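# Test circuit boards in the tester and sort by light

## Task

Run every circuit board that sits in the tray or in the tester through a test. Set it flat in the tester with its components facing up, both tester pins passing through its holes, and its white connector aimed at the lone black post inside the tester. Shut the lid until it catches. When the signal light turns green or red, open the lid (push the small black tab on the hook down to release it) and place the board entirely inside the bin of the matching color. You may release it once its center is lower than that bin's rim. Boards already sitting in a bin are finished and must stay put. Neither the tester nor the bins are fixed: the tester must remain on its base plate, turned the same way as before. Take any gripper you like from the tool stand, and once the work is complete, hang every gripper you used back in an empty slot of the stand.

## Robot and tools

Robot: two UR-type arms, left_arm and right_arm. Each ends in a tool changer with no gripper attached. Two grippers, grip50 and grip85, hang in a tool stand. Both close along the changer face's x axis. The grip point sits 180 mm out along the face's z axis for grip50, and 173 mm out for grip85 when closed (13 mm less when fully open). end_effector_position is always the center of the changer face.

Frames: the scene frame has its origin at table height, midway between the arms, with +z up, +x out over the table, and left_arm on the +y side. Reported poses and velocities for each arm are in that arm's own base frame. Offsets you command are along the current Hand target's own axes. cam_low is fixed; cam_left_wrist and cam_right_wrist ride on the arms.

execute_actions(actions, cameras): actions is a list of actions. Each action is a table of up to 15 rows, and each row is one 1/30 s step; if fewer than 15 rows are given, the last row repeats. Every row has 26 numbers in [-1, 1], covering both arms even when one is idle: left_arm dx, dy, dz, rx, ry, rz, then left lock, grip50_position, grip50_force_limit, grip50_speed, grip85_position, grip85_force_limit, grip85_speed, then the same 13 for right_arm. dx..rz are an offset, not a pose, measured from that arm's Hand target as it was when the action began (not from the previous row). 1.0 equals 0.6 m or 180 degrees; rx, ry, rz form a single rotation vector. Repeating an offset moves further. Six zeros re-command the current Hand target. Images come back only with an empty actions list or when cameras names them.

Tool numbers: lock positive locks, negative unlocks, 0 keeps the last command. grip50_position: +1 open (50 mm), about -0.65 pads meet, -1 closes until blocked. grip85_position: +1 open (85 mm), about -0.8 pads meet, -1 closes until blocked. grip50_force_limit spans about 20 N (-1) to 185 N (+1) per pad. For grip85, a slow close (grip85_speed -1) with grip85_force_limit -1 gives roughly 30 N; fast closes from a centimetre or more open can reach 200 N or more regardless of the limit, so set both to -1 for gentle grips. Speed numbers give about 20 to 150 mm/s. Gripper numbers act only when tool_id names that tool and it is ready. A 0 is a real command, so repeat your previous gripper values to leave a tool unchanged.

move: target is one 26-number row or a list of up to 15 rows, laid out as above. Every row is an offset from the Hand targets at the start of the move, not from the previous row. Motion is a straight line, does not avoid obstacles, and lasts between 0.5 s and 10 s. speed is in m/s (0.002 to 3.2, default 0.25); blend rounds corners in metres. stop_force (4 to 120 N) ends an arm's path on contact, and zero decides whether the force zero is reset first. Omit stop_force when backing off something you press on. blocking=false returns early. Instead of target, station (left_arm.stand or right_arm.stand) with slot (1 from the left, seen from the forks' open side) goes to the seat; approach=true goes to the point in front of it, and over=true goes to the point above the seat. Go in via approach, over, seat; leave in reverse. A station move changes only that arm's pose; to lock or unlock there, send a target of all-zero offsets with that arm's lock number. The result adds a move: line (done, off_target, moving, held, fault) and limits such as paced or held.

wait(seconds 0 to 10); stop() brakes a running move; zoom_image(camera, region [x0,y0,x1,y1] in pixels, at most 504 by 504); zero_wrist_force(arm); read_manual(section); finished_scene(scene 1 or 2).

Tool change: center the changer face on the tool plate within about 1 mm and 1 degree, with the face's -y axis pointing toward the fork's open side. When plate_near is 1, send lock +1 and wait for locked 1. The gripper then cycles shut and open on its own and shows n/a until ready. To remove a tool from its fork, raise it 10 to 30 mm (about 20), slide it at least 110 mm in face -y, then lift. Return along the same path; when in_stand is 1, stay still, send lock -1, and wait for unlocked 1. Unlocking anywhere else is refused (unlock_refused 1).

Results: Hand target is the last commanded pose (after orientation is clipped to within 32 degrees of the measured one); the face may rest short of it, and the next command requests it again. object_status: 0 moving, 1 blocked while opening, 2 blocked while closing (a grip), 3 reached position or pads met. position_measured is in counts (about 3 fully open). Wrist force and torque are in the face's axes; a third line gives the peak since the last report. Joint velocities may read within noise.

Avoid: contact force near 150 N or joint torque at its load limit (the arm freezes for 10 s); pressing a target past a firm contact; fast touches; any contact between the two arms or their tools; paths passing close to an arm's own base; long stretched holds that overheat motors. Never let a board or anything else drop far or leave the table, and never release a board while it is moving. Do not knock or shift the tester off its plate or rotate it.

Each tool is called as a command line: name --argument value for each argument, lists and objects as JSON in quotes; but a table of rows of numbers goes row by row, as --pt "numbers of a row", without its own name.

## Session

execute_actions --actions '[]'

zoom_image --camera "cam_low" --region '[120, 100, 480, 300]'

Scene clock: 0.00 s.
left_arm: end_effector_position=(+0.2307, +0.2495, +0.3322) locked=0 unlocked=1 plate_near=0 in_stand=0 unlock_refused=0 tool_id=none grip50_position_measured=n/a grip50_object_status=n/a grip85_position_measured=n/a grip85_object_status=n/a end_effector_quat_wxyz=(-0.161, +0.468, +0.801, -0.338) | right_arm: end_effector_position=(+0.9999, -0.2134, +0.1948) locked=0 unlocked=1 plate_near=0 in_stand=0 unlock_refused=0 tool_id=none grip50_position_measured=n/a grip50_object_status=n/a grip85_position_measured=n/a grip85_object_status=n/a end_effector_quat_wxyz=(-0.230, -0.034, +0.971, -0.060)
Joint positions: left_arm=[0.38 -1.873 2.262 -1.203 -1.721 -0.074] | right_arm=[-0.332 -0.771 1.129 -1.528 -1.843 -1.916]
Joint velocities: within noise
Joint torques (N m): no reading
Wrist force (N): no reading
Wrist torque (N m): no reading
Wrist force, peak (N): no reading
Hand target: left_arm +0.2307, +0.2495, +0.3322; -0.161, +0.468, +0.801, -0.338 | right_arm +0.9999, -0.2134, +0.1948; -0.230, -0.034, +0.971, -0.060
Tool commands: left_gripper/lock=+0.0 left_gripper/grip50_position=+1.0 left_gripper/grip50_force_limit=+1.0 left_gripper/grip50_speed=+1.0 left_gripper/grip85_position=+1.0 left_gripper/grip85_force_limit=+1.0 left_gripper/grip85_speed=+1.0 right_gripper/lock=+0.0 right_gripper/grip50_position=+1.0 right_gripper/grip50_force_limit=+1.0 right_gripper/grip50_speed=+1.0 right_gripper/grip85_position=+1.0 right_gripper/grip85_force_limit=+1.0 right_gripper/grip85_speed=+1.0
camera_calibration:
cam_left_wrist: T_world_to_cam=[[-0.495747, 0.866613, -0.056721, -0.0800891], [0.803889, 0.43319, -0.407565, -0.105408], [-0.32863, -0.247646, -0.911413, 0.477495], [0, 0, 0, 1]] pos_world=[0.201952, 0.233318, 0.387691]
cam_right_wrist: T_world_to_cam=[[-0.88354, -0.0537101, 0.465266, 0.790158], [0.0612793, 0.971606, 0.228531, 0.153766], [-0.46433, 0.230427, -0.855161, 0.717981], [0, 0, 0, 1]] pos_world=[1.02209, -0.272403, 0.211215]

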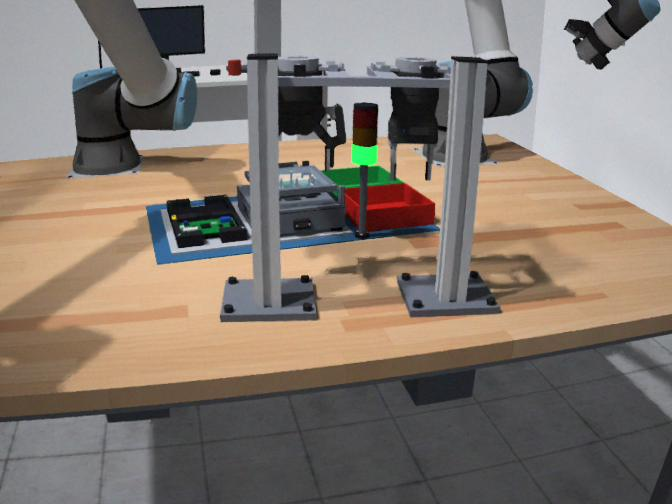

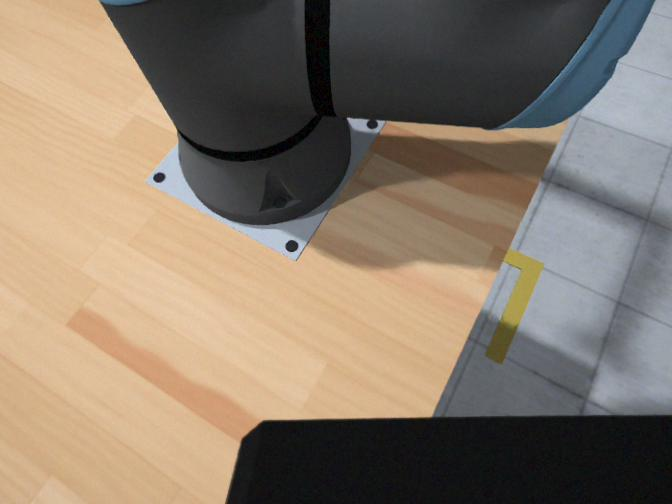

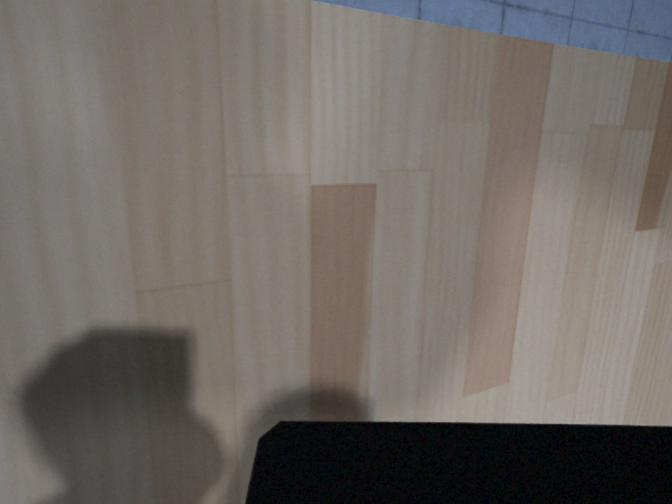

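Scaled by 1.400.

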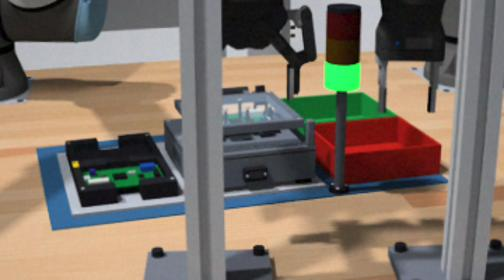

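move --target '[-0.6458,-0.1293,-0.1198,-0.2274,0.1012,0.2057,0,1,-1,-1,1,1,1,0.786,0.6135,-0.2068,-0.1559,-0.0790,0.5484,0,1,1,1,1,-1,-1]' --speed 0.5 --cameras '["all"]'

Scene clock: 19.70 s.
left_arm: end_effector_position=(+0.4202, -0.0807, +0.4600) locked=0 unlocked=1 plate_near=0 in_stand=0 unlock_refused=0 tool_id=none grip50_position_measured=n/a grip50_object_status=n/a grip85_position_measured=n/a grip85_object_status=n/a end_effector_quat_wxyz=(+0.002, +0.763, +0.646, -0.001) | right_arm: end_effector_position=(+0.6002, +0.1496, +0.4806) locked=0 unlocked=1 plate_near=0 in_stand=0 unlock_refused=0 tool_id=none grip50_position_measured=n/a grip50_object_status=n/a grip85_position_measured=n/a grip85_object_status=n/a end_effector_quat_wxyz=(+0.000, +0.749, +0.663, +0.001)
Joint positions: left_arm=[-0.608 -2.076 2.199 -1.697 -1.573 -0.442] | right_arm=[-0.042 -1.711 1.922 -1.783 -1.569 0.079]
Joint torques (N m): left_arm=[-20.91 3.92 -62.17 -8.22 2.1 -2.5] | right_arm=[10.21 -46.37 -38.49 -2.97 -2.41 2.43]
Wrist force (N): left_arm=[0.5 -0.9 -0.7] | right_arm=[-0.3 0.2 -0.4]
Wrist torque (N m): left_arm=[0.37 0.06 0.47] | right_arm=[-0.22 -0.15 0.42]
Wrist force, peak (N): left_arm=[1.8 -0.2 0.3] | right_arm=[1.4 -1.9 -2.1]
Hand target: left_arm +0.4202, -0.0808, +0.4600; +0.002, +0.763, +0.646, -0.001 | right_arm +0.6001, +0.1496, +0.4806; +0.000, +0.749, +0.663, +0.001
Off the commanded pose: left_arm 0.000 m, 0 deg | right_arm 0.000 m, 0 deg.
move: done
camera_calibration:
cam_left_wrist: T_world_to_cam=[[0.176173, 0.984312, 0.00967016, 0.00384672], [0.925167, -0.168926, 0.339897, -0.506013], [0.336198, -0.050934, -0.940413, 0.324317], [0, 0, 0, 1]] pos_world=[0.358435, -0.0727465, 0.476947]
cam_right_wrist: T_world_to_cam=[[0.102821, 0.99457, 0.0161004, -0.209366], [0.928019, -0.101742, 0.35837, -0.661842], [0.358062, -0.0219065, -0.933441, 0.274923], [0, 0, 0, 1]] pos_world=[0.537289, 0.146915, 0.497179]

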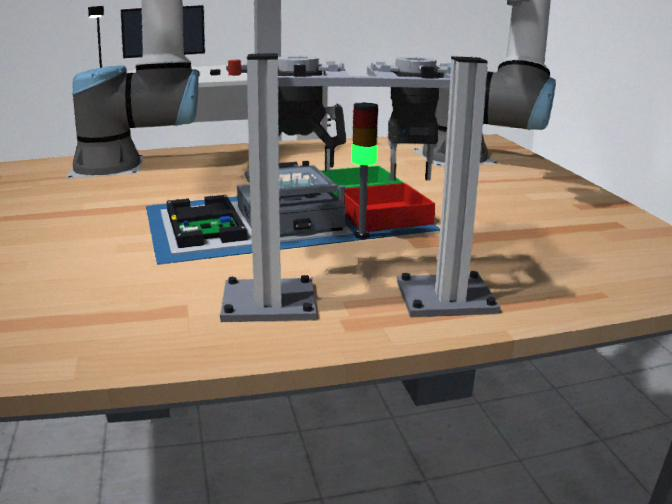

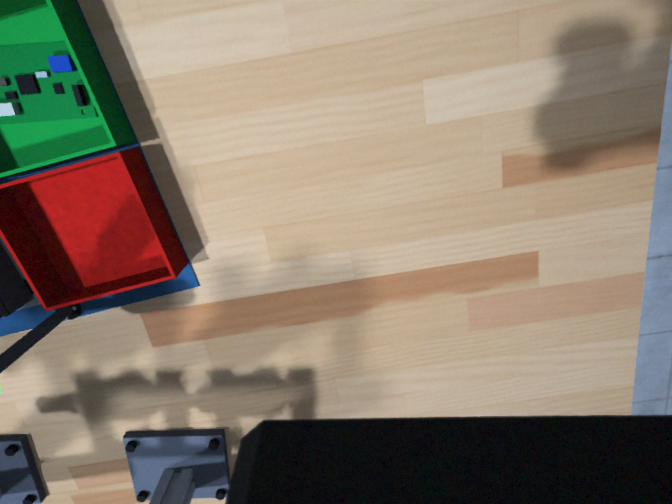

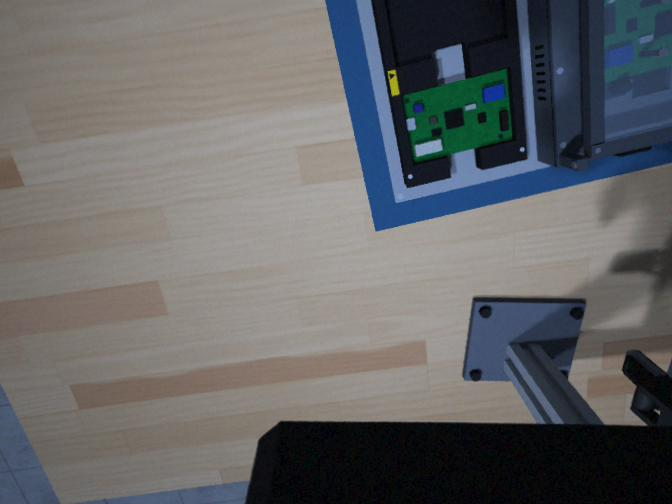

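move --station "left_arm.stand" --slot 1 --approach true --speed 0.4

move --station "left_arm.stand" --slot 1 --over true --speed 0.15 --cameras '["cam_left_wrist"]'

move --station "left_arm.stand" --slot 1 --speed 0.05 --stop_force 25

Scene clock: 22.50 s.
left_arm: end_effector_position=(+0.5886, -0.3977, +0.3831) locked=0 unlocked=1 plate_near=0 in_stand=0 unlock_refused=0 tool_id=none grip50_position_measured=n/a grip50_object_status=n/a grip85_position_measured=n/a grip85_object_status=n/a end_effector_quat_wxyz=(+0.002, +0.763, +0.646, +0.000) | right_arm: end_effector_position=(+0.6001, +0.1496, +0.4806) locked=0 unlocked=1 plate_near=0 in_stand=0 unlock_refused=0 tool_id=none grip50_position_measured=n/a grip50_object_status=n/a grip85_position_measured=n/a grip85_object_status=n/a end_effector_quat_wxyz=(+0.000, +0.749, +0.663, +0.001)
Joint positions: left_arm=[-0.842 -1.503 1.902 -1.973 -1.572 -0.677] | right_arm=[-0.042 -1.711 1.922 -1.783 -1.569 0.08]
Joint torques (N m): left_arm=[-23.05 -43.96 -58.48 -8.51 0.25 -2.55] | right_arm=[10.11 -45.53 -39.15 -2.91 -2.41 2.53]
Wrist force (N): left_arm=[0.6 -0.8 -0.8] | right_arm=[-0.2 0.1 -0.2]
Wrist torque (N m): left_arm=[0.32 0.05 0.44] | right_arm=[-0.24 -0.16 0.43]
Wrist force, peak (N): left_arm=[3.1 -2.7 -1.8] | right_arm=[-0.2 0.0 -0.8]
Hand target: left_arm +0.5887, -0.3978, +0.3831; +0.002, +0.763, +0.646, +0.000 | right_arm +0.6001, +0.1496, +0.4806; +0.000, +0.749, +0.663, +0.001
Tool commands: left_gripper/lock=+0.0 left_gripper/grip50_position=+1.0 left_gripper/grip50_force_limit=-1.0 left_gripper/grip50_speed=-1.0 left_gripper/grip85_position=+1.0 left_gripper/grip85_force_limit=+1.0 left_gripper/grip85_speed=+1.0 right_gripper/lock=+0.0 right_gripper/grip50_position=+1.0 right_gripper/grip50_force_limit=+1.0 right_gripper/grip50_speed=+1.0 right_gripper/grip85_position=+1.0 right_gripper/grip85_force_limit=-1.0 right_gripper/grip85_speed=-1.0
Off the commanded pose: left_arm 0.000 m, 0 deg.
move: done; to station left_arm.stand, slot 1, approach point

Scene clock: 24.07 s.
left_arm: end_effector_position=(+0.7267, -0.4205, +0.3834) locked=0 unlocked=1 plate_near=0 in_stand=0 unlock_refused=0 tool_id=none grip50_position_measured=n/a grip50_object_status=n/a grip85_position_measured=n/a grip85_object_status=n/a end_effector_quat_wxyz=(+0.002, +0.763, +0.646, +0.000) | right_arm: end_effector_position=(+0.6001, +0.1496, +0.4806) locked=0 unlocked=1 plate_near=0 in_stand=0 unlock_refused=0 tool_id=none grip50_position_measured=n/a grip50_object_status=n/a grip85_position_measured=n/a grip85_object_status=n/a end_effector_quat_wxyz=(+0.000, +0.749, +0.663, +0.001)
Joint positions: left_arm=[-0.733 -1.297 1.656 -1.933 -1.572 -0.569] | right_arm=[-0.042 -1.711 1.922 -1.783 -1.569 0.08]
Joint torques (N m): left_arm=[18.28 -65.73 -59.37 -4.01 -3.04 2.03] | right_arm=[10.11 -44.99 -39.49 -2.93 -2.5 2.47]
Wrist force (N): left_arm=[0.8 -1.5 -0.6] | right_arm=[-0.3 0.2 -0.3]
Wrist torque (N m): left_arm=[0.30 0.04 0.21] | right_arm=[-0.23 -0.15 0.43]
Wrist force, peak (N): left_arm=[0.0 -3.1 -0.5] | right_arm=[-0.5 -0.1 -0.6]
Hand target: left_arm +0.7268, -0.4206, +0.3834; +0.002, +0.763, +0.646, +0.000 | right_arm +0.6001, +0.1496, +0.4806; +0.000, +0.749, +0.663, +0.001
Tool commands: left_gripper/lock=+0.0 left_gripper/grip50_position=+1.0 left_gripper/grip50_force_limit=-1.0 left_gripper/grip50_speed=-1.0 left_gripper/grip85_position=+1.0 left_gripper/grip85_force_limit=+1.0 left_gripper/grip85_speed=+1.0 right_gripper/lock=+0.0 right_gripper/grip50_position=+1.0 right_gripper/grip50_force_limit=+1.0 right_gripper/grip50_speed=+1.0 right_gripper/grip85_position=+1.0 right_gripper/grip85_force_limit=-1.0 right_gripper/grip85_speed=-1.0
Off the commanded pose: left_arm 0.000 m, 0 deg.
move: done; to station left_arm.stand, slot 1, over the seat
camera_calibration:
cam_left_wrist: T_world_to_cam=[[0.175515, 0.984425, 0.0101152, 0.285484], [0.924964, -0.168415, 0.340703, -0.820806], [0.337101, -0.0504425, -0.940116, 0.131349], [0, 0, 0, 1]] pos_world=[0.664831, -0.412648, 0.400247]
Images, in order (width x height): cam_left_wrist 672x504.

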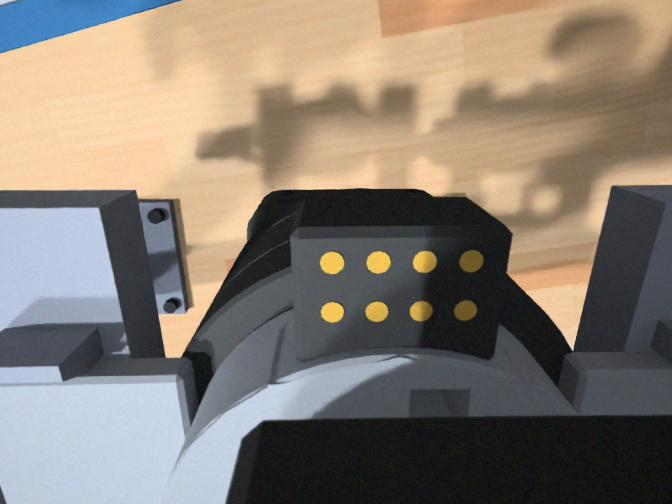

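Scene clock: 25.73 s.
left_arm: end_effector_position=(+0.7268, -0.4206, +0.3614) locked=0 unlocked=1 plate_near=1 in_stand=1 unlock_refused=0 tool_id=none grip50_position_measured=n/a grip50_object_status=n/a grip85_position_measured=n/a grip85_object_status=n/a end_effector_quat_wxyz=(+0.002, +0.763, +0.646, +0.000) | right_arm: end_effector_position=(+0.6001, +0.1496, +0.4806) locked=0 unlocked=1 plate_near=0 in_stand=0 unlock_refused=0 tool_id=none grip50_position_measured=n/a grip50_object_status=n/a grip85_position_measured=n/a grip85_object_status=n/a end_effector_quat_wxyz=(+0.000, +0.749, +0.663, +0.001)
Joint positions: left_arm=[-0.733 -1.283 1.679 -1.97 -1.572 -0.568] | right_arm=[-0.042 -1.711 1.922 -1.783 -1.569 0.08]
Joint torques (N m): left_arm=[18.9 -54.03 -35.4 -8.39 2.4 2.04] | right_arm=[10.98 -45.1 -39.72 -2.83 -2.65 2.57]
Wrist force (N): left_arm=[0.4 -9.5 -12.7] | right_arm=[-0.2 0.1 -0.3]
Wrist torque (N m): left_arm=[0.40 0.35 0.15] | right_arm=[-0.24 -0.16 0.43]
Wrist force, peak (N): left_arm=[1.1 -9.8 -13.5] | right_arm=[-0.4 0.5 -0.4]
Hand target: left_arm +0.7268, -0.4206, +0.3614; +0.002, +0.763, +0.646, +0.000 | right_arm +0.6001, +0.1496, +0.4806; +0.000, +0.749, +0.663, +0.001
Tool commands: left_gripper/lock=+0.0 left_gripper/grip50_position=+1.0 left_gripper/grip50_force_limit=-1.0 left_gripper/grip50_speed=-1.0 left_gripper/grip85_position=+1.0 left_gripper/grip85_force_limit=+1.0 left_gripper/grip85_speed=+1.0 right_gripper/lock=+0.0 right_gripper/grip50_position=+1.0 right_gripper/grip50_force_limit=+1.0 right_gripper/grip50_speed=+1.0 right_gripper/grip85_position=+1.0 right_gripper/grip85_force_limit=-1.0 right_gripper/grip85_speed=-1.0
Off the commanded pose: left_arm 0.000 m, 0 deg.
move: done; to station left_arm.stand, slot 1

move --target '[0,0,0,0,0,0,1,1,-1,-1,1,1,1,0,0,0,0,0,0,0,1,1,1,1,-1,-1]' --speed 0.2

move --station "right_arm.stand" --slot 2 --approach true --speed 0.3 --cameras '["cam_right_wrist"]'

move --station "right_arm.stand" --slot 2 --over true --speed 0.15

move --station "right_arm.stand" --slot 2 --speed 0.05 --stop_force 25

Scene clock: 27.97 s.
left_arm: end_effector_position=(+0.7268, -0.4206, +0.3614) locked=0 unlocked=0 plate_near=1 in_stand=1 unlock_refused=0 tool_id=none grip50_position_measured=n/a grip50_object_status=n/a grip85_position_measured=n/a grip85_object_status=n/a end_effector_quat_wxyz=(+0.002, +0.763, +0.646, +0.000) | right_arm: end_effector_position=(+0.6001, +0.1496, +0.4806) locked=0 unlocked=1 plate_near=0 in_stand=0 unlock_refused=0 tool_id=none grip50_position_measured=n/a grip50_object_status=n/a grip85_position_measured=n/a grip85_object_status=n/a end_effector_quat_wxyz=(+0.000, +0.749, +0.663, +0.001)
Joint positions: left_arm=[-0.733 -1.283 1.679 -1.97 -1.572 -0.568] | right_arm=[-0.042 -1.711 1.922 -1.783 -1.569 0.08]
Joint torques (N m): left_arm=[19.63 -52.92 -36.35 -7.9 2.68 1.14] | right_arm=[10.07 -44.83 -40.24 -2.99 -2.5 2.29]
Wrist force (N): left_arm=[0.4 -9.4 -13.6] | right_arm=[-0.5 0.3 -0.5]
Wrist torque (N m): left_arm=[0.44 0.35 0.13] | right_arm=[-0.22 -0.14 0.43]
Wrist force, peak (N): left_arm=[0.3 -9.9 -14.3] | right_arm=[-0.3 0.2 -0.7]
Hand target: left_arm +0.7268, -0.4206, +0.3614; +0.002, +0.763, +0.646, +0.000 | right_arm +0.6001, +0.1496, +0.4806; +0.000, +0.749, +0.663, +0.001
Tool commands: left_gripper/lock=+0.0 left_gripper/grip50_position=+1.0 left_gripper/grip50_force_limit=-1.0 left_gripper/grip50_speed=-1.0 left_gripper/grip85_position=+1.0 left_gripper/grip85_force_limit=+1.0 left_gripper/grip85_speed=+1.0 right_gripper/lock=+0.0 right_gripper/grip50_position=+1.0 right_gripper/grip50_force_limit=+1.0 right_gripper/grip50_speed=+1.0 right_gripper/grip85_position=+1.0 right_gripper/grip85_force_limit=-1.0 right_gripper/grip85_speed=-1.0
Off the commanded pose: left_arm 0.000 m, 0 deg | right_arm 0.000 m, 0 deg.
move: done

Scene clock: 29.70 s.
left_arm: end_effector_position=(+0.7268, -0.4206, +0.3614) locked=1 unlocked=0 plate_near=1 in_stand=1 unlock_refused=0 tool_id=grip50 grip50_position_measured=n/a grip50_object_status=n/a grip85_position_measured=n/a grip85_object_status=n/a end_effector_quat_wxyz=(+0.002, +0.763, +0.646, +0.000) | right_arm: end_effector_position=(+0.6511, +0.4430, +0.3827) locked=0 unlocked=1 plate_near=0 in_stand=0 unlock_refused=0 tool_id=none grip50_position_measured=n/a grip50_object_status=n/a grip85_position_measured=n/a grip85_object_status=n/a end_effector_quat_wxyz=(+0.000, +0.748, +0.664, +0.001)
Joint positions: left_arm=[-0.733 -1.283 1.679 -1.97 -1.572 -0.568] | right_arm=[0.374 -1.378 1.759 -1.953 -1.57 0.494]
Joint torques (N m): left_arm=[17.43 -67.34 -44.74 -4.08 -2.87 0.18] | right_arm=[11.39 -50.91 -54.76 -8.05 -2.48 2.27]
Wrist force (N): left_arm=[-2.8 -6.7 -29.6] | right_arm=[-0.1 -0.1 -0.4]
Wrist torque (N m): left_arm=[0.87 1.64 -0.16] | right_arm=[-0.25 -0.18 0.40]
Wrist force, peak (N): left_arm=[-2.8 -6.6 -30.7] | right_arm=[-3.0 -0.2 -1.3]
Hand target: left_arm +0.7268, -0.4206, +0.3614; +0.002, +0.763, +0.646, +0.000 | right_arm +0.6512, +0.4432, +0.3826; +0.000, +0.748, +0.664, +0.001
Tool commands: left_gripper/lock=+0.0 left_gripper/grip50_position=+1.0 left_gripper/grip50_force_limit=-1.0 left_gripper/grip50_speed=-1.0 left_gripper/grip85_position=+1.0 left_gripper/grip85_force_limit=+1.0 left_gripper/grip85_speed=+1.0 right_gripper/lock=+0.0 right_gripper/grip50_position=+1.0 right_gripper/grip50_force_limit=+1.0 right_gripper/grip50_speed=+1.0 right_gripper/grip85_position=+1.0 right_gripper/grip85_force_limit=-1.0 right_gripper/grip85_speed=-1.0
Off the commanded pose: right_arm 0.000 m, 0 deg.
move: done; to station right_arm.stand, slot 2, approach point
camera_calibration:
cam_right_wrist: T_world_to_cam=[[0.101555, 0.99471, 0.0154418, -0.503781], [0.928389, -0.100339, 0.357808, -0.644765], [0.357464, -0.0220012, -0.933668, 0.172225], [0, 0, 0, 1]] pos_world=[0.58819, 0.440211, 0.399282]
Images, in order (width x height): cam_right_wrist 672x504.

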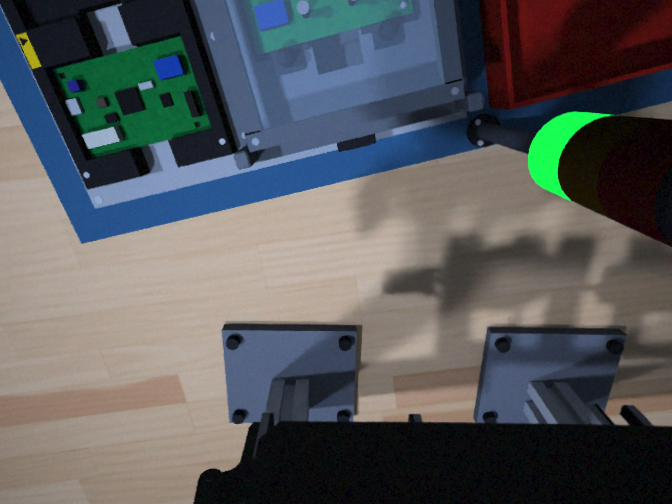

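Scene clock: 31.27 s.
left_arm: end_effector_position=(+0.7268, -0.4206, +0.3614) locked=1 unlocked=0 plate_near=1 in_stand=1 unlock_refused=0 tool_id=grip50 grip50_position_measured=3 grip50_object_status=3 grip85_position_measured=n/a grip85_object_status=n/a end_effector_quat_wxyz=(+0.002, +0.763, +0.646, +0.000) | right_arm: end_effector_position=(+0.7900, +0.4265, +0.3828) locked=0 unlocked=1 plate_near=0 in_stand=0 unlock_refused=0 tool_id=none grip50_position_measured=n/a grip50_object_status=n/a grip85_position_measured=n/a grip85_object_status=n/a end_effector_quat_wxyz=(+0.000, +0.748, +0.664, +0.001)
Joint positions: left_arm=[-0.733 -1.283 1.679 -1.97 -1.572 -0.568] | right_arm=[0.3 -1.205 1.531 -1.898 -1.57 0.419]
Joint torques (N m): left_arm=[19.12 -69.04 -44.95 -4.2 -2.57 -0.62] | right_arm=[-11.7 -66.37 -56.01 -2.74 -0.32 -1.48]
Wrist force (N): left_arm=[-2.9 -6.5 -30.0] | right_arm=[0.1 0.0 -0.5]
Wrist torque (N m): left_arm=[0.89 1.65 -0.16] | right_arm=[-0.26 -0.21 0.69]
Wrist force, peak (N): left_arm=[-3.2 -6.8 -30.5] | right_arm=[0.6 -2.1 -0.2]
Hand target: left_arm +0.7268, -0.4206, +0.3614; +0.002, +0.763, +0.646, +0.000 | right_arm +0.7901, +0.4265, +0.3828; +0.000, +0.748, +0.664, +0.001
Tool commands: left_gripper/lock=+0.0 left_gripper/grip50_position=+1.0 left_gripper/grip50_force_limit=-1.0 left_gripper/grip50_speed=-1.0 left_gripper/grip85_position=+1.0 left_gripper/grip85_force_limit=+1.0 left_gripper/grip85_speed=+1.0 right_gripper/lock=+0.0 right_gripper/grip50_position=+1.0 right_gripper/grip50_force_limit=+1.0 right_gripper/grip50_speed=+1.0 right_gripper/grip85_position=+1.0 right_gripper/grip85_force_limit=-1.0 right_gripper/grip85_speed=-1.0
Off the commanded pose: right_arm 0.000 m, 0 deg.
move: done; to station right_arm.stand, slot 2, over the seat

Scene clock: 32.87 s.
left_arm: end_effector_position=(+0.7268, -0.4206, +0.3614) locked=1 unlocked=0 plate_near=1 in_stand=1 unlock_refused=0 tool_id=grip50 grip50_position_measured=3 grip50_object_status=3 grip85_position_measured=n/a grip85_object_status=n/a end_effector_quat_wxyz=(+0.002, +0.763, +0.646, +0.000) | right_arm: end_effector_position=(+0.7902, +0.4265, +0.3608) locked=0 unlocked=1 plate_near=1 in_stand=1 unlock_refused=0 tool_id=none grip50_position_measured=n/a grip50_object_status=n/a grip85_position_measured=n/a grip85_object_status=n/a end_effector_quat_wxyz=(+0.000, +0.748, +0.664, +0.001)
Joint positions: left_arm=[-0.733 -1.283 1.679 -1.97 -1.572 -0.568] | right_arm=[0.3 -1.193 1.555 -1.934 -1.57 0.419]
Joint torques (N m): left_arm=[17.95 -68.01 -45.37 -4.26 -2.72 -1.15] | right_arm=[4.72 -57.77 -33.29 -8.12 2.32 -1.52]
Wrist force (N): left_arm=[-3.4 -6.4 -29.2] | right_arm=[-4.3 -5.0 -8.0]
Wrist torque (N m): left_arm=[0.90 1.65 -0.15] | right_arm=[-0.11 -0.11 0.65]
Wrist force, peak (N): left_arm=[-2.9 -6.7 -30.5] | right_arm=[-4.2 -5.2 -8.9]
Hand target: left_arm +0.7268, -0.4206, +0.3614; +0.002, +0.763, +0.646, +0.000 | right_arm +0.7902, +0.4265, +0.3608; +0.000, +0.748, +0.664, +0.001
Tool commands: left_gripper/lock=+0.0 left_gripper/grip50_position=+1.0 left_gripper/grip50_force_limit=-1.0 left_gripper/grip50_speed=-1.0 left_gripper/grip85_position=+1.0 left_gripper/grip85_force_limit=+1.0 left_gripper/grip85_speed=+1.0 right_gripper/lock=+0.0 right_gripper/grip50_position=+1.0 right_gripper/grip50_force_limit=+1.0 right_gripper/grip50_speed=+1.0 right_gripper/grip85_position=+1.0 right_gripper/grip85_force_limit=-1.0 right_gripper/grip85_speed=-1.0
Off the commanded pose: right_arm 0.000 m, 0 deg.
move: done; to station right_arm.stand, slot 2

move --pt "0 0 -0.0367 0 0 0 0 1 -1 -1 1 1 1 0 0 0 0 0 0 1 1 1 1 1 -1 -1" --pt "0 -0.19 -0.0367 0 0 0 0 1 -1 -1 1 1 1 0 0 0 0 0 0 1 1 1 1 1 -1 -1" --pt "0 -0.20 -0.20 0 0 0 0 1 -1 -1 1 1 1 0 0 0 0 0 0 1 1 1 1 1 -1 -1" --speed 0.12 --blend 0.006 --cameras '["all"]'

Scene clock: 38.20 s.
left_arm: end_effector_position=(+0.6082, -0.4006, +0.4809) locked=1 unlocked=0 plate_near=1 in_stand=0 unlock_refused=0 tool_id=grip50 grip50_position_measured=3 grip50_object_status=3 grip85_position_measured=n/a grip85_object_status=n/a end_effector_quat_wxyz=(+0.002, +0.763, +0.646, +0.000) | right_arm: end_effector_position=(+0.7902, +0.4265, +0.3608) locked=1 unlocked=0 plate_near=1 in_stand=1 unlock_refused=0 tool_id=grip85 grip50_position_measured=n/a grip50_object_status=n/a grip85_position_measured=n/a grip85_object_status=n/a end_effector_quat_wxyz=(+0.000, +0.748, +0.664, +0.001)
Joint positions: left_arm=[-0.824 -1.523 1.744 -1.795 -1.571 -0.659] | right_arm=[0.3 -1.193 1.555 -1.934 -1.57 0.419]
Joint torques (N m): left_arm=[-23.7 -72.57 -68.88 -5.23 1.48 -2.49] | right_arm=[11.02 -76.91 -41.91 -4.24 -1.47 -0.63]
Wrist force (N): left_arm=[1.1 -0.9 -0.9] | right_arm=[-6.0 -3.2 -22.5]
Wrist torque (N m): left_arm=[0.32 0.04 0.46] | right_arm=[0.16 0.78 0.44]
Wrist force, peak (N): left_arm=[-2.4 -6.5 -30.4] | right_arm=[-5.9 -2.9 -23.1]
Hand target: left_arm +0.6082, -0.4006, +0.4811; +0.002, +0.763, +0.646, +0.000 | right_arm +0.7902, +0.4265, +0.3608; +0.000, +0.748, +0.664, +0.001
Tool commands: left_gripper/lock=+0.0 left_gripper/grip50_position=+1.0 left_gripper/grip50_force_limit=-1.0 left_gripper/grip50_speed=-1.0 left_gripper/grip85_position=+1.0 left_gripper/grip85_force_limit=+1.0 left_gripper/grip85_speed=+1.0 right_gripper/lock=+0.0 right_gripper/grip50_position=+1.0 right_gripper/grip50_force_limit=+1.0 right_gripper/grip50_speed=+1.0 right_gripper/grip85_position=+1.0 right_gripper/grip85_force_limit=-1.0 right_gripper/grip85_speed=-1.0
Off the commanded pose: left_arm 0.000 m, 0 deg | right_arm 0.000 m, 0 deg.
move: done; blend cut to 0 m at target 1
camera_calibration:
cam_left_wrist: T_world_to_cam=[[0.175515, 0.984425, 0.0101152, 0.285589], [0.924964, -0.168415, 0.340703, -0.741175], [0.337101, -0.0504425, -0.940116, 0.264026], [0, 0, 0, 1]] pos_world=[0.546431, -0.392648, 0.497847]
cam_right_wrist: T_world_to_cam=[[0.101553, 0.99471, 0.0154643, -0.501253], [0.928309, -0.10034, 0.358014, -0.76764], [0.357672, -0.0220018, -0.933588, 0.101547], [0, 0, 0, 1]] pos_world=[0.72719, 0.423811, 0.377381]

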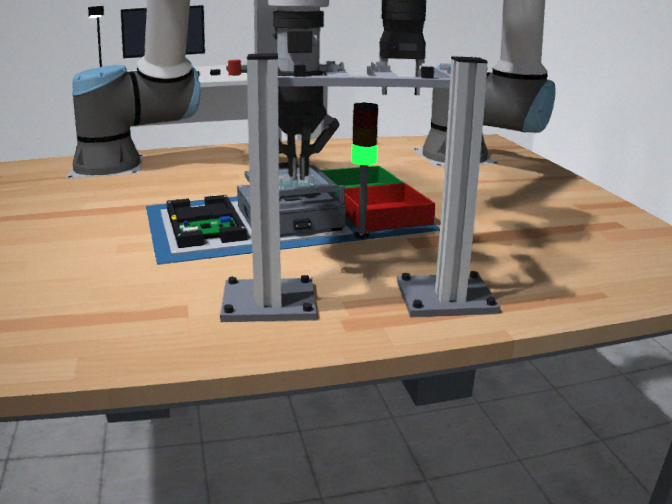

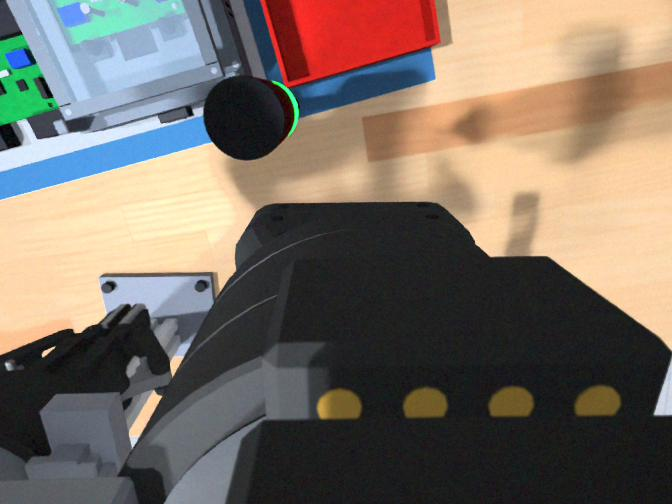

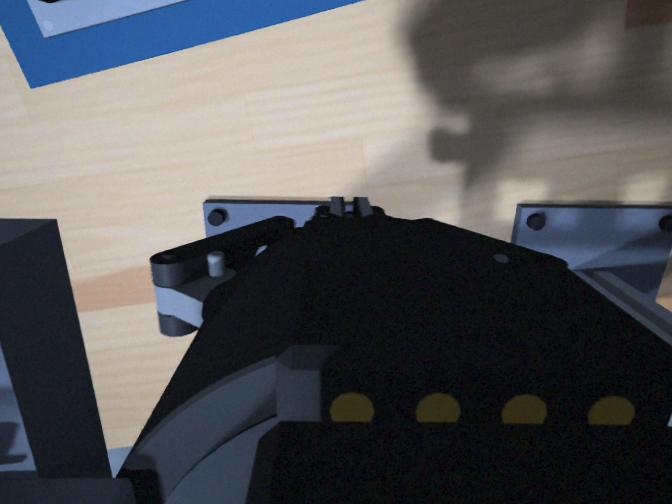

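move --pt "0 -0.08 0 0 0 0 0 1 -1 -1 1 1 1 0 0 -0.0367 0 0 0 0 1 1 1 1 -1 -1" --pt "0.1 -0.30 0 0 0 0 0 1 -1 -1 1 1 1 0 -0.19 -0.0367 0 0 0 0 1 1 1 1 -1 -1" --pt "0.2435 -0.5643 0 0 0 0 0 1 -1 -1 1 1 1 0 -0.21 -0.16 0 0 0 0 1 1 1 1 -1 -1" --speed 0.16 --blend 0.006

Scene clock: 46.63 s.
left_arm: end_effector_position=(+0.2984, -0.2010, +0.4799) locked=1 unlocked=0 plate_near=1 in_stand=0 unlock_refused=0 tool_id=grip50 grip50_position_measured=3 grip50_object_status=3 grip85_position_measured=n/a grip85_object_status=n/a end_effector_quat_wxyz=(+0.002, +0.763, +0.646, +0.000) | right_arm: end_effector_position=(+0.6650, +0.4414, +0.4566) locked=1 unlocked=0 plate_near=1 in_stand=0 unlock_refused=0 tool_id=grip85 grip50_position_measured=n/a grip50_object_status=n/a grip85_position_measured=3 grip85_object_status=3 end_effector_quat_wxyz=(+0.000, +0.748, +0.664, +0.001)
Joint positions: left_arm=[-1.098 -2.234 2.229 -1.569 -1.57 -0.933] | right_arm=[0.366 -1.399 1.648 -1.821 -1.57 0.485]
Joint torques (N m): left_arm=[-27.49 -11.12 -54.28 -4.42 1.86 -1.96] | right_arm=[9.64 -81.94 -65.63 -4.72 -2.54 2.44]
Wrist force (N): left_arm=[0.3 -0.5 -0.5] | right_arm=[0.0 0.0 -0.6]
Wrist torque (N m): left_arm=[0.39 0.07 0.45] | right_arm=[-0.23 -0.21 0.40]
Wrist force, peak (N): left_arm=[1.9 -3.0 -0.4] | right_arm=[-6.0 -3.3 -22.9]
Hand target: left_arm +0.2982, -0.2009, +0.4799; +0.002, +0.763, +0.646, +0.000 | right_arm +0.6650, +0.4414, +0.4567; +0.000, +0.748, +0.664, +0.001
Off the commanded pose: left_arm 0.000 m, 0 deg | right_arm 0.000 m, 0 deg.
move: done

move --target '[0,0,0,0,0,0,0,1,-1,-1,1,1,1,0.0761,-0.3213,0.0945,0,0,-0.5961,0,1,1,1,0.86,-1,-1]' --speed 0.4 --cameras '["all"]'

zoom_image --camera "cam_right_wrist" --region '[100, 0, 604, 230]'

Scene clock: 51.90 s.
left_arm: end_effector_position=(+0.2982, -0.2009, +0.4799) locked=1 unlocked=0 plate_near=1 in_stand=0 unlock_refused=0 tool_id=grip50 grip50_position_measured=3 grip50_object_status=3 grip85_position_measured=n/a grip85_object_status=n/a end_effector_quat_wxyz=(+0.002, +0.763, +0.646, +0.000) | right_arm: end_effector_position=(+0.4791, +0.5098, +0.3999) locked=1 unlocked=0 plate_near=1 in_stand=0 unlock_refused=0 tool_id=grip85 grip50_position_measured=n/a grip50_object_status=n/a grip85_position_measured=21 grip85_object_status=3 end_effector_quat_wxyz=(+0.000, -0.091, +0.996, +0.001)
Joint positions: left_arm=[-1.099 -2.235 2.229 -1.569 -1.57 -0.934] | right_arm=[0.565 -1.531 1.9 -1.941 -1.57 -1.188]
Joint torques (N m): left_arm=[-22.33 -13.26 -54.54 -5.28 1.82 -2.4] | right_arm=[10.91 -67.62 -44.14 -9.71 2.33 -1.7]
Wrist force (N): left_arm=[0.6 -0.7 -0.3] | right_arm=[-0.1 -0.1 -0.7]
Wrist torque (N m): left_arm=[0.39 0.05 0.45] | right_arm=[-0.26 -0.17 0.69]
Wrist force, peak (N): left_arm=[0.6 -0.8 -1.0] | right_arm=[-0.5 1.0 -1.9]
Hand target: left_arm +0.2982, -0.2009, +0.4799; +0.002, +0.763, +0.646, +0.000 | right_arm +0.4791, +0.5098, +0.3999; +0.000, -0.091, +0.996, +0.001
Off the commanded pose: left_arm 0.000 m, 0 deg | right_arm 0.000 m, 0 deg.
move: done
camera_calibration:
cam_left_wrist: T_world_to_cam=[[0.175515, 0.984425, 0.0101152, 0.14342], [0.924964, -0.168415, 0.340703, -0.420429], [0.337101, -0.0504425, -0.940116, 0.377566], [0, 0, 0, 1]] pos_world=[0.236431, -0.192948, 0.496747]
cam_right_wrist: T_world_to_cam=[[-0.980039, -0.19837, 0.0131821, 0.574182], [-0.18059, 0.916002, 0.358228, -0.471505], [-0.0831366, 0.348697, -0.933541, 0.27331], [0, 0, 0, 1]] pos_world=[0.500293, 0.450498, 0.416483]

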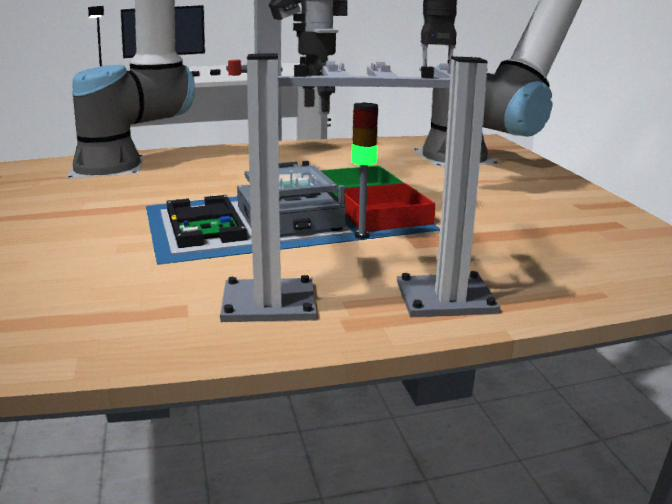

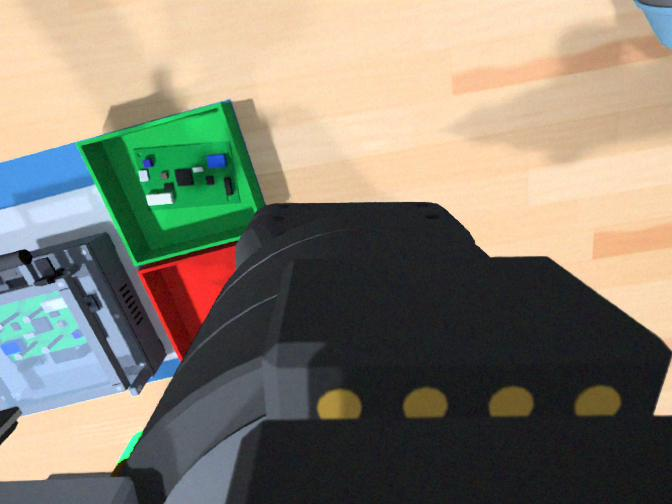

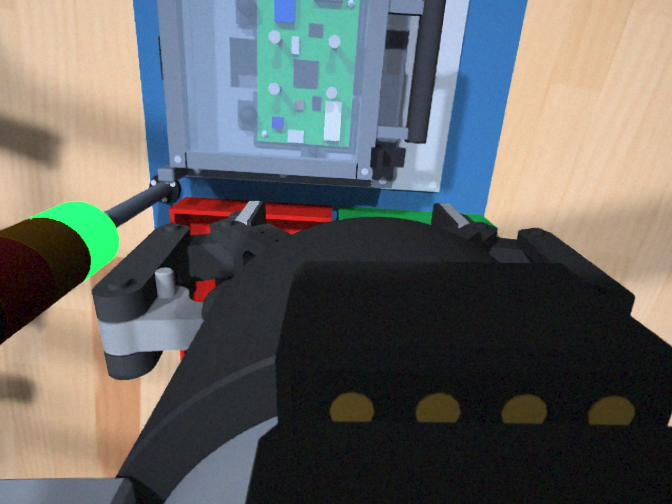

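Scaled by 1.000.

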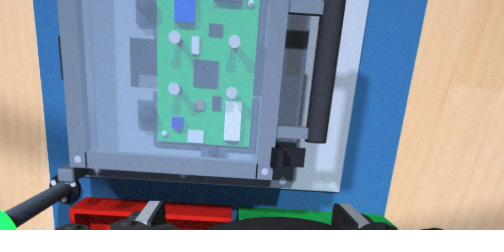

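zoom_image --camera "cam_right_wrist" --region '[320, 90, 480, 210]'

zoom_image --camera "cam_left_wrist" --region '[0, 80, 280, 440]'

Scaled by 3.150.

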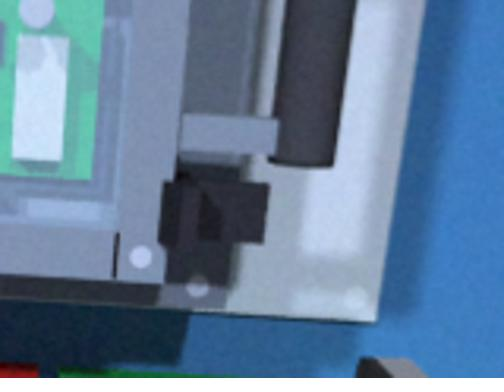

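Scaled by 1.400.

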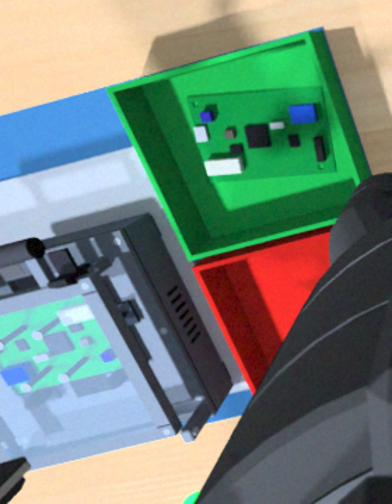

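move --pt "-0.2992 0.0190 0.1 0 0 0.4036 0 1 -1 -1 1 1 1 -0.0489 -0.2022 0.06 0 0 0.5 0 1 1 1 0.86 -1 -1" --pt "-0.5895 0.0888 0.25 0 0 0.4036 0 -1 -1 -1 1 1 1 -0.0978 -0.4043 0.1667 0 0 0.9999 0 1 1 1 0.86 -1 -1" --speed 0.45 --blend 0.03 --cameras '["all"]'

zoom_image --camera "cam_right_wrist" --region '[120, 0, 580, 240]'

zoom_image --camera "cam_left_wrist" --region '[280, 60, 580, 240]'

Scene clock: 76.37 s.
left_arm: end_effector_position=(+0.2930, -0.5590, +0.3309) locked=1 unlocked=0 plate_near=1 in_stand=0 unlock_refused=0 tool_id=grip50 grip50_position_measured=251 grip50_object_status=3 grip85_position_measured=n/a grip85_object_status=n/a end_effector_quat_wxyz=(+0.002, +0.998, +0.069, +0.001) | right_arm: end_effector_position=(+0.5808, +0.2820, +0.2997) locked=1 unlocked=0 plate_near=1 in_stand=0 unlock_refused=0 tool_id=grip85 grip50_position_measured=n/a grip50_object_status=n/a grip85_position_measured=21 grip85_object_status=3 end_effector_quat_wxyz=(-0.001, +0.996, +0.091, +0.000)
Joint positions: left_arm=[-1.368 -1.595 2.098 -2.077 -1.569 0.065] | right_arm=[0.179 -1.539 2.105 -2.138 -1.57 1.567]
Joint torques (N m): left_arm=[-20.11 -43.52 -65.04 -10.06 1 -2.31] | right_arm=[-11.75 -40.35 -39.58 -9.66 -2.39 2.49]
Wrist force (N): left_arm=[0.4 -1.0 -0.9] | right_arm=[-0.1 0.2 -0.5]
Wrist torque (N m): left_arm=[0.33 0.07 0.50] | right_arm=[-0.20 -0.18 0.41]
Wrist force, peak (N): left_arm=[2.0 -0.6 -0.8] | right_arm=[-0.1 1.1 -0.9]
Hand target: left_arm +0.2930, -0.5590, +0.3309; +0.002, +0.998, +0.069, +0.001 | right_arm +0.5808, +0.2820, +0.2997; -0.001, +0.996, +0.091, +0.000
Off the commanded pose: left_arm 0.000 m, 0 deg | right_arm 0.000 m, 0 deg.
move: done
camera_calibration:
cam_left_wrist: T_world_to_cam=[[0.991914, 0.126103, 0.0143138, -0.222038], [0.113691, -0.933029, 0.341366, -0.615106], [0.0564023, -0.336978, -0.939822, 0.143233], [0, 0, 0, 1]] pos_world=[0.282096, -0.497645, 0.347768]
cam_right_wrist: T_world_to_cam=[[0.979859, 0.199098, 0.0153471, -0.621028], [0.180676, -0.916673, 0.356465, 0.0989026], [0.0850399, -0.346513, -0.934183, 0.366213], [0, 0, 0, 1]] pos_world=[0.559508, 0.341204, 0.316385]

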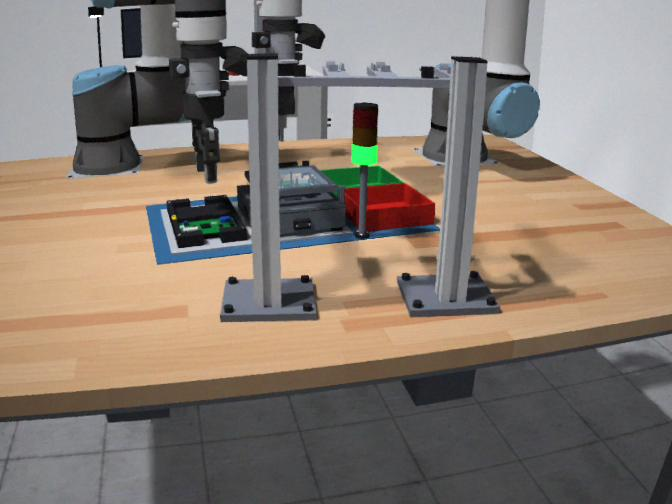

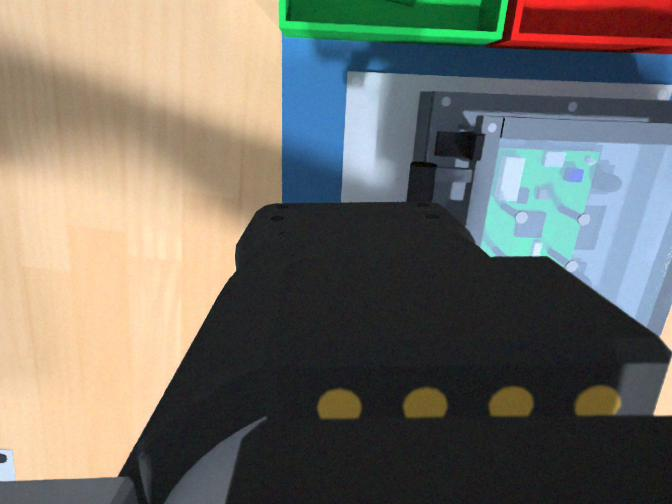

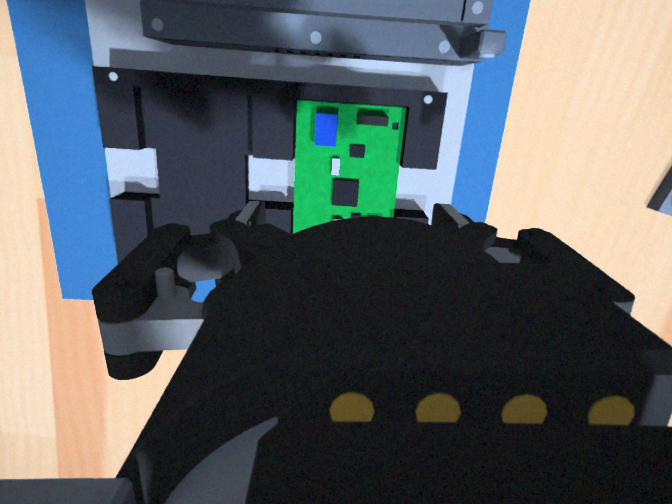

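Scaled by 1.096.

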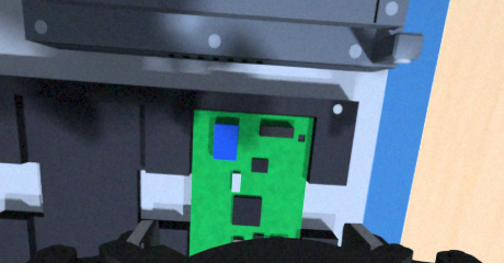

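Scaled by 1.680.

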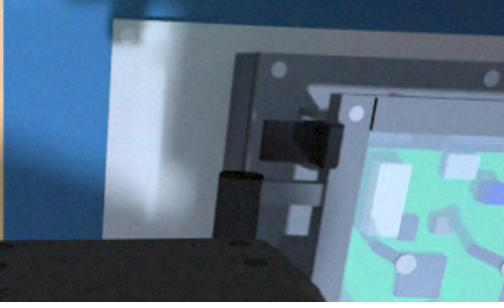

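move --target '[0.0923,-0.0733,0.0515,0,0,0,0,-1,-1,-1,1,1,1,0.0053,-0.0017,0.1162,0,0,0,0,1,1,1,0.86,-1,-1]' --speed 0.12 --cameras '["all"]'

zoom_image --camera "cam_right_wrist" --region '[180, 60, 500, 240]'

zoom_image --camera "cam_left_wrist" --region '[220, 100, 560, 270]'

zoom_image --camera "cam_low" --region '[220, 100, 380, 250]'

Scene clock: 86.70 s.
left_arm: end_effector_position=(+0.3418, -0.5080, +0.3001) locked=1 unlocked=0 plate_near=1 in_stand=0 unlock_refused=0 tool_id=grip50 grip50_position_measured=251 grip50_object_status=3 grip85_position_measured=n/a grip85_object_status=n/a end_effector_quat_wxyz=(+0.002, +0.998, +0.069, +0.001) | right_arm: end_effector_position=(+0.5838, +0.2836, +0.2301) locked=1 unlocked=0 plate_near=1 in_stand=0 unlock_refused=0 tool_id=grip85 grip50_position_measured=n/a grip50_object_status=n/a grip85_position_measured=21 grip85_object_status=3 end_effector_quat_wxyz=(-0.001, +0.996, +0.091, +0.000)
Joint positions: left_arm=[-1.267 -1.597 2.163 -2.14 -1.57 0.166] | right_arm=[0.18 -1.454 2.163 -2.281 -1.57 1.568]
Joint torques (N m): left_arm=[17.73 -41.15 -45.27 -10.56 -2.82 1.91] | right_arm=[10.77 -43.84 -35.33 -9.9 -2 2.37]
Wrist force (N): left_arm=[0.7 -0.9 -0.6] | right_arm=[-0.2 0.1 -0.2]
Wrist torque (N m): left_arm=[0.35 0.07 0.24] | right_arm=[-0.21 -0.19 0.39]
Wrist force, peak (N): left_arm=[-2.4 1.7 -2.6] | right_arm=[-0.2 0.2 -2.6]
Hand target: left_arm +0.3419, -0.5079, +0.3000; +0.002, +0.998, +0.069, +0.001 | right_arm +0.5838, +0.2836, +0.2300; -0.001, +0.996, +0.091, +0.000
Off the commanded pose: left_arm 0.000 m, 0 deg | right_arm 0.000 m, 0 deg.
move: done
camera_calibration:
cam_left_wrist: T_world_to_cam=[[0.991914, 0.126103, 0.0143138, -0.276334], [0.113691, -0.933029, 0.341366, -0.56251], [0.0564023, -0.336978, -0.939822, 0.128632], [0, 0, 0, 1]] pos_world=[0.330796, -0.446645, 0.316868]
cam_right_wrist: T_world_to_cam=[[0.979859, 0.199098, 0.0153471, -0.623239], [0.180676, -0.916673, 0.356465, 0.124693], [0.0850399, -0.346513, -0.934183, 0.301621], [0, 0, 0, 1]] pos_world=[0.562508, 0.342904, 0.246885]

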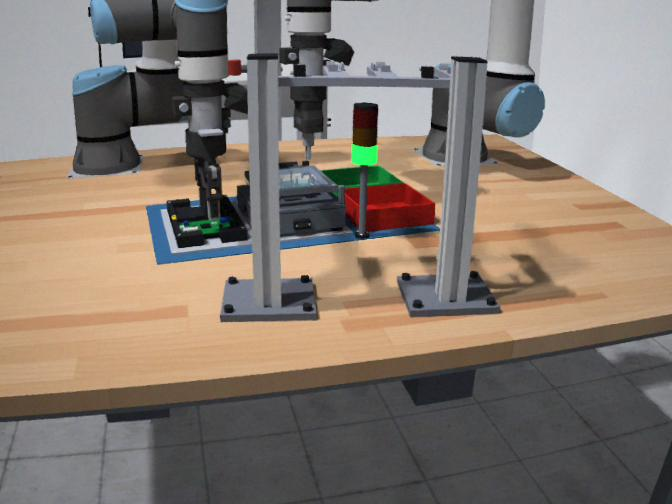

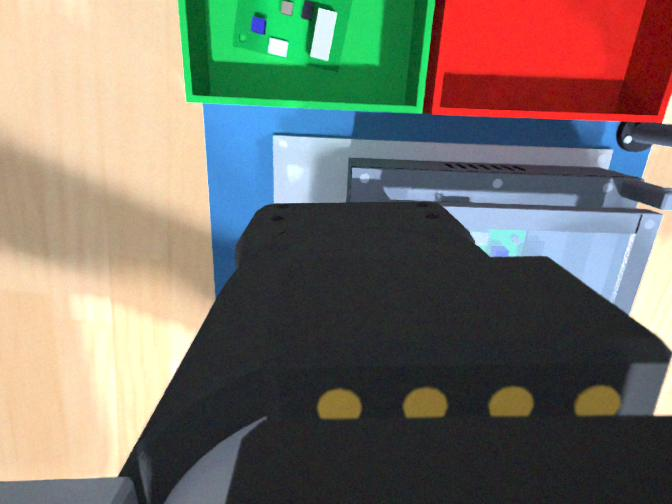

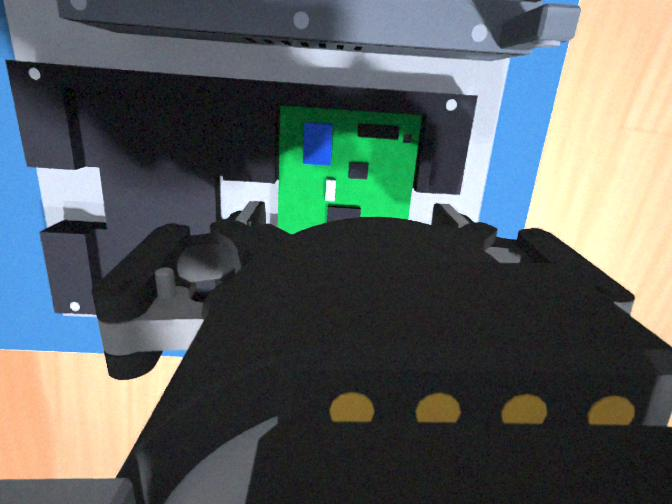

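Scaled by 1.575.

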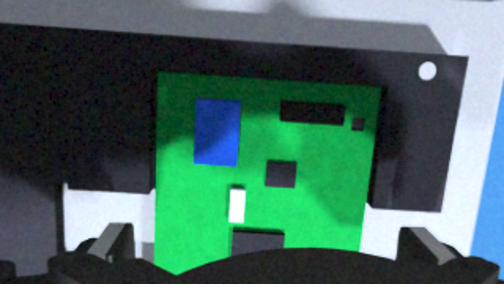

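Scaled by 1.482.

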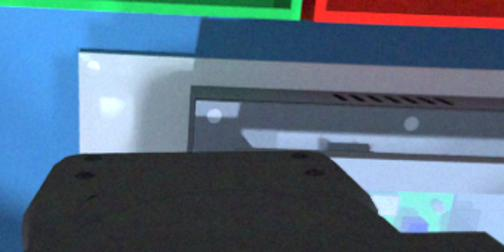

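Scaled by 3.150.

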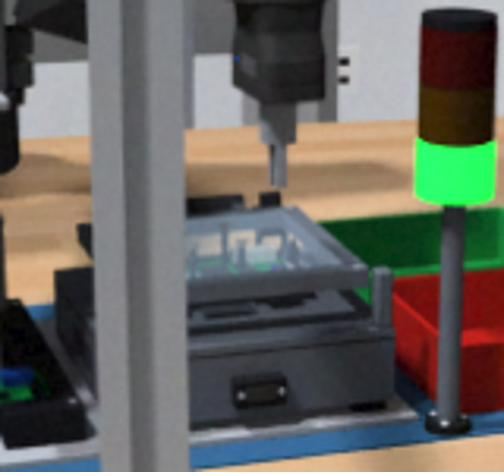

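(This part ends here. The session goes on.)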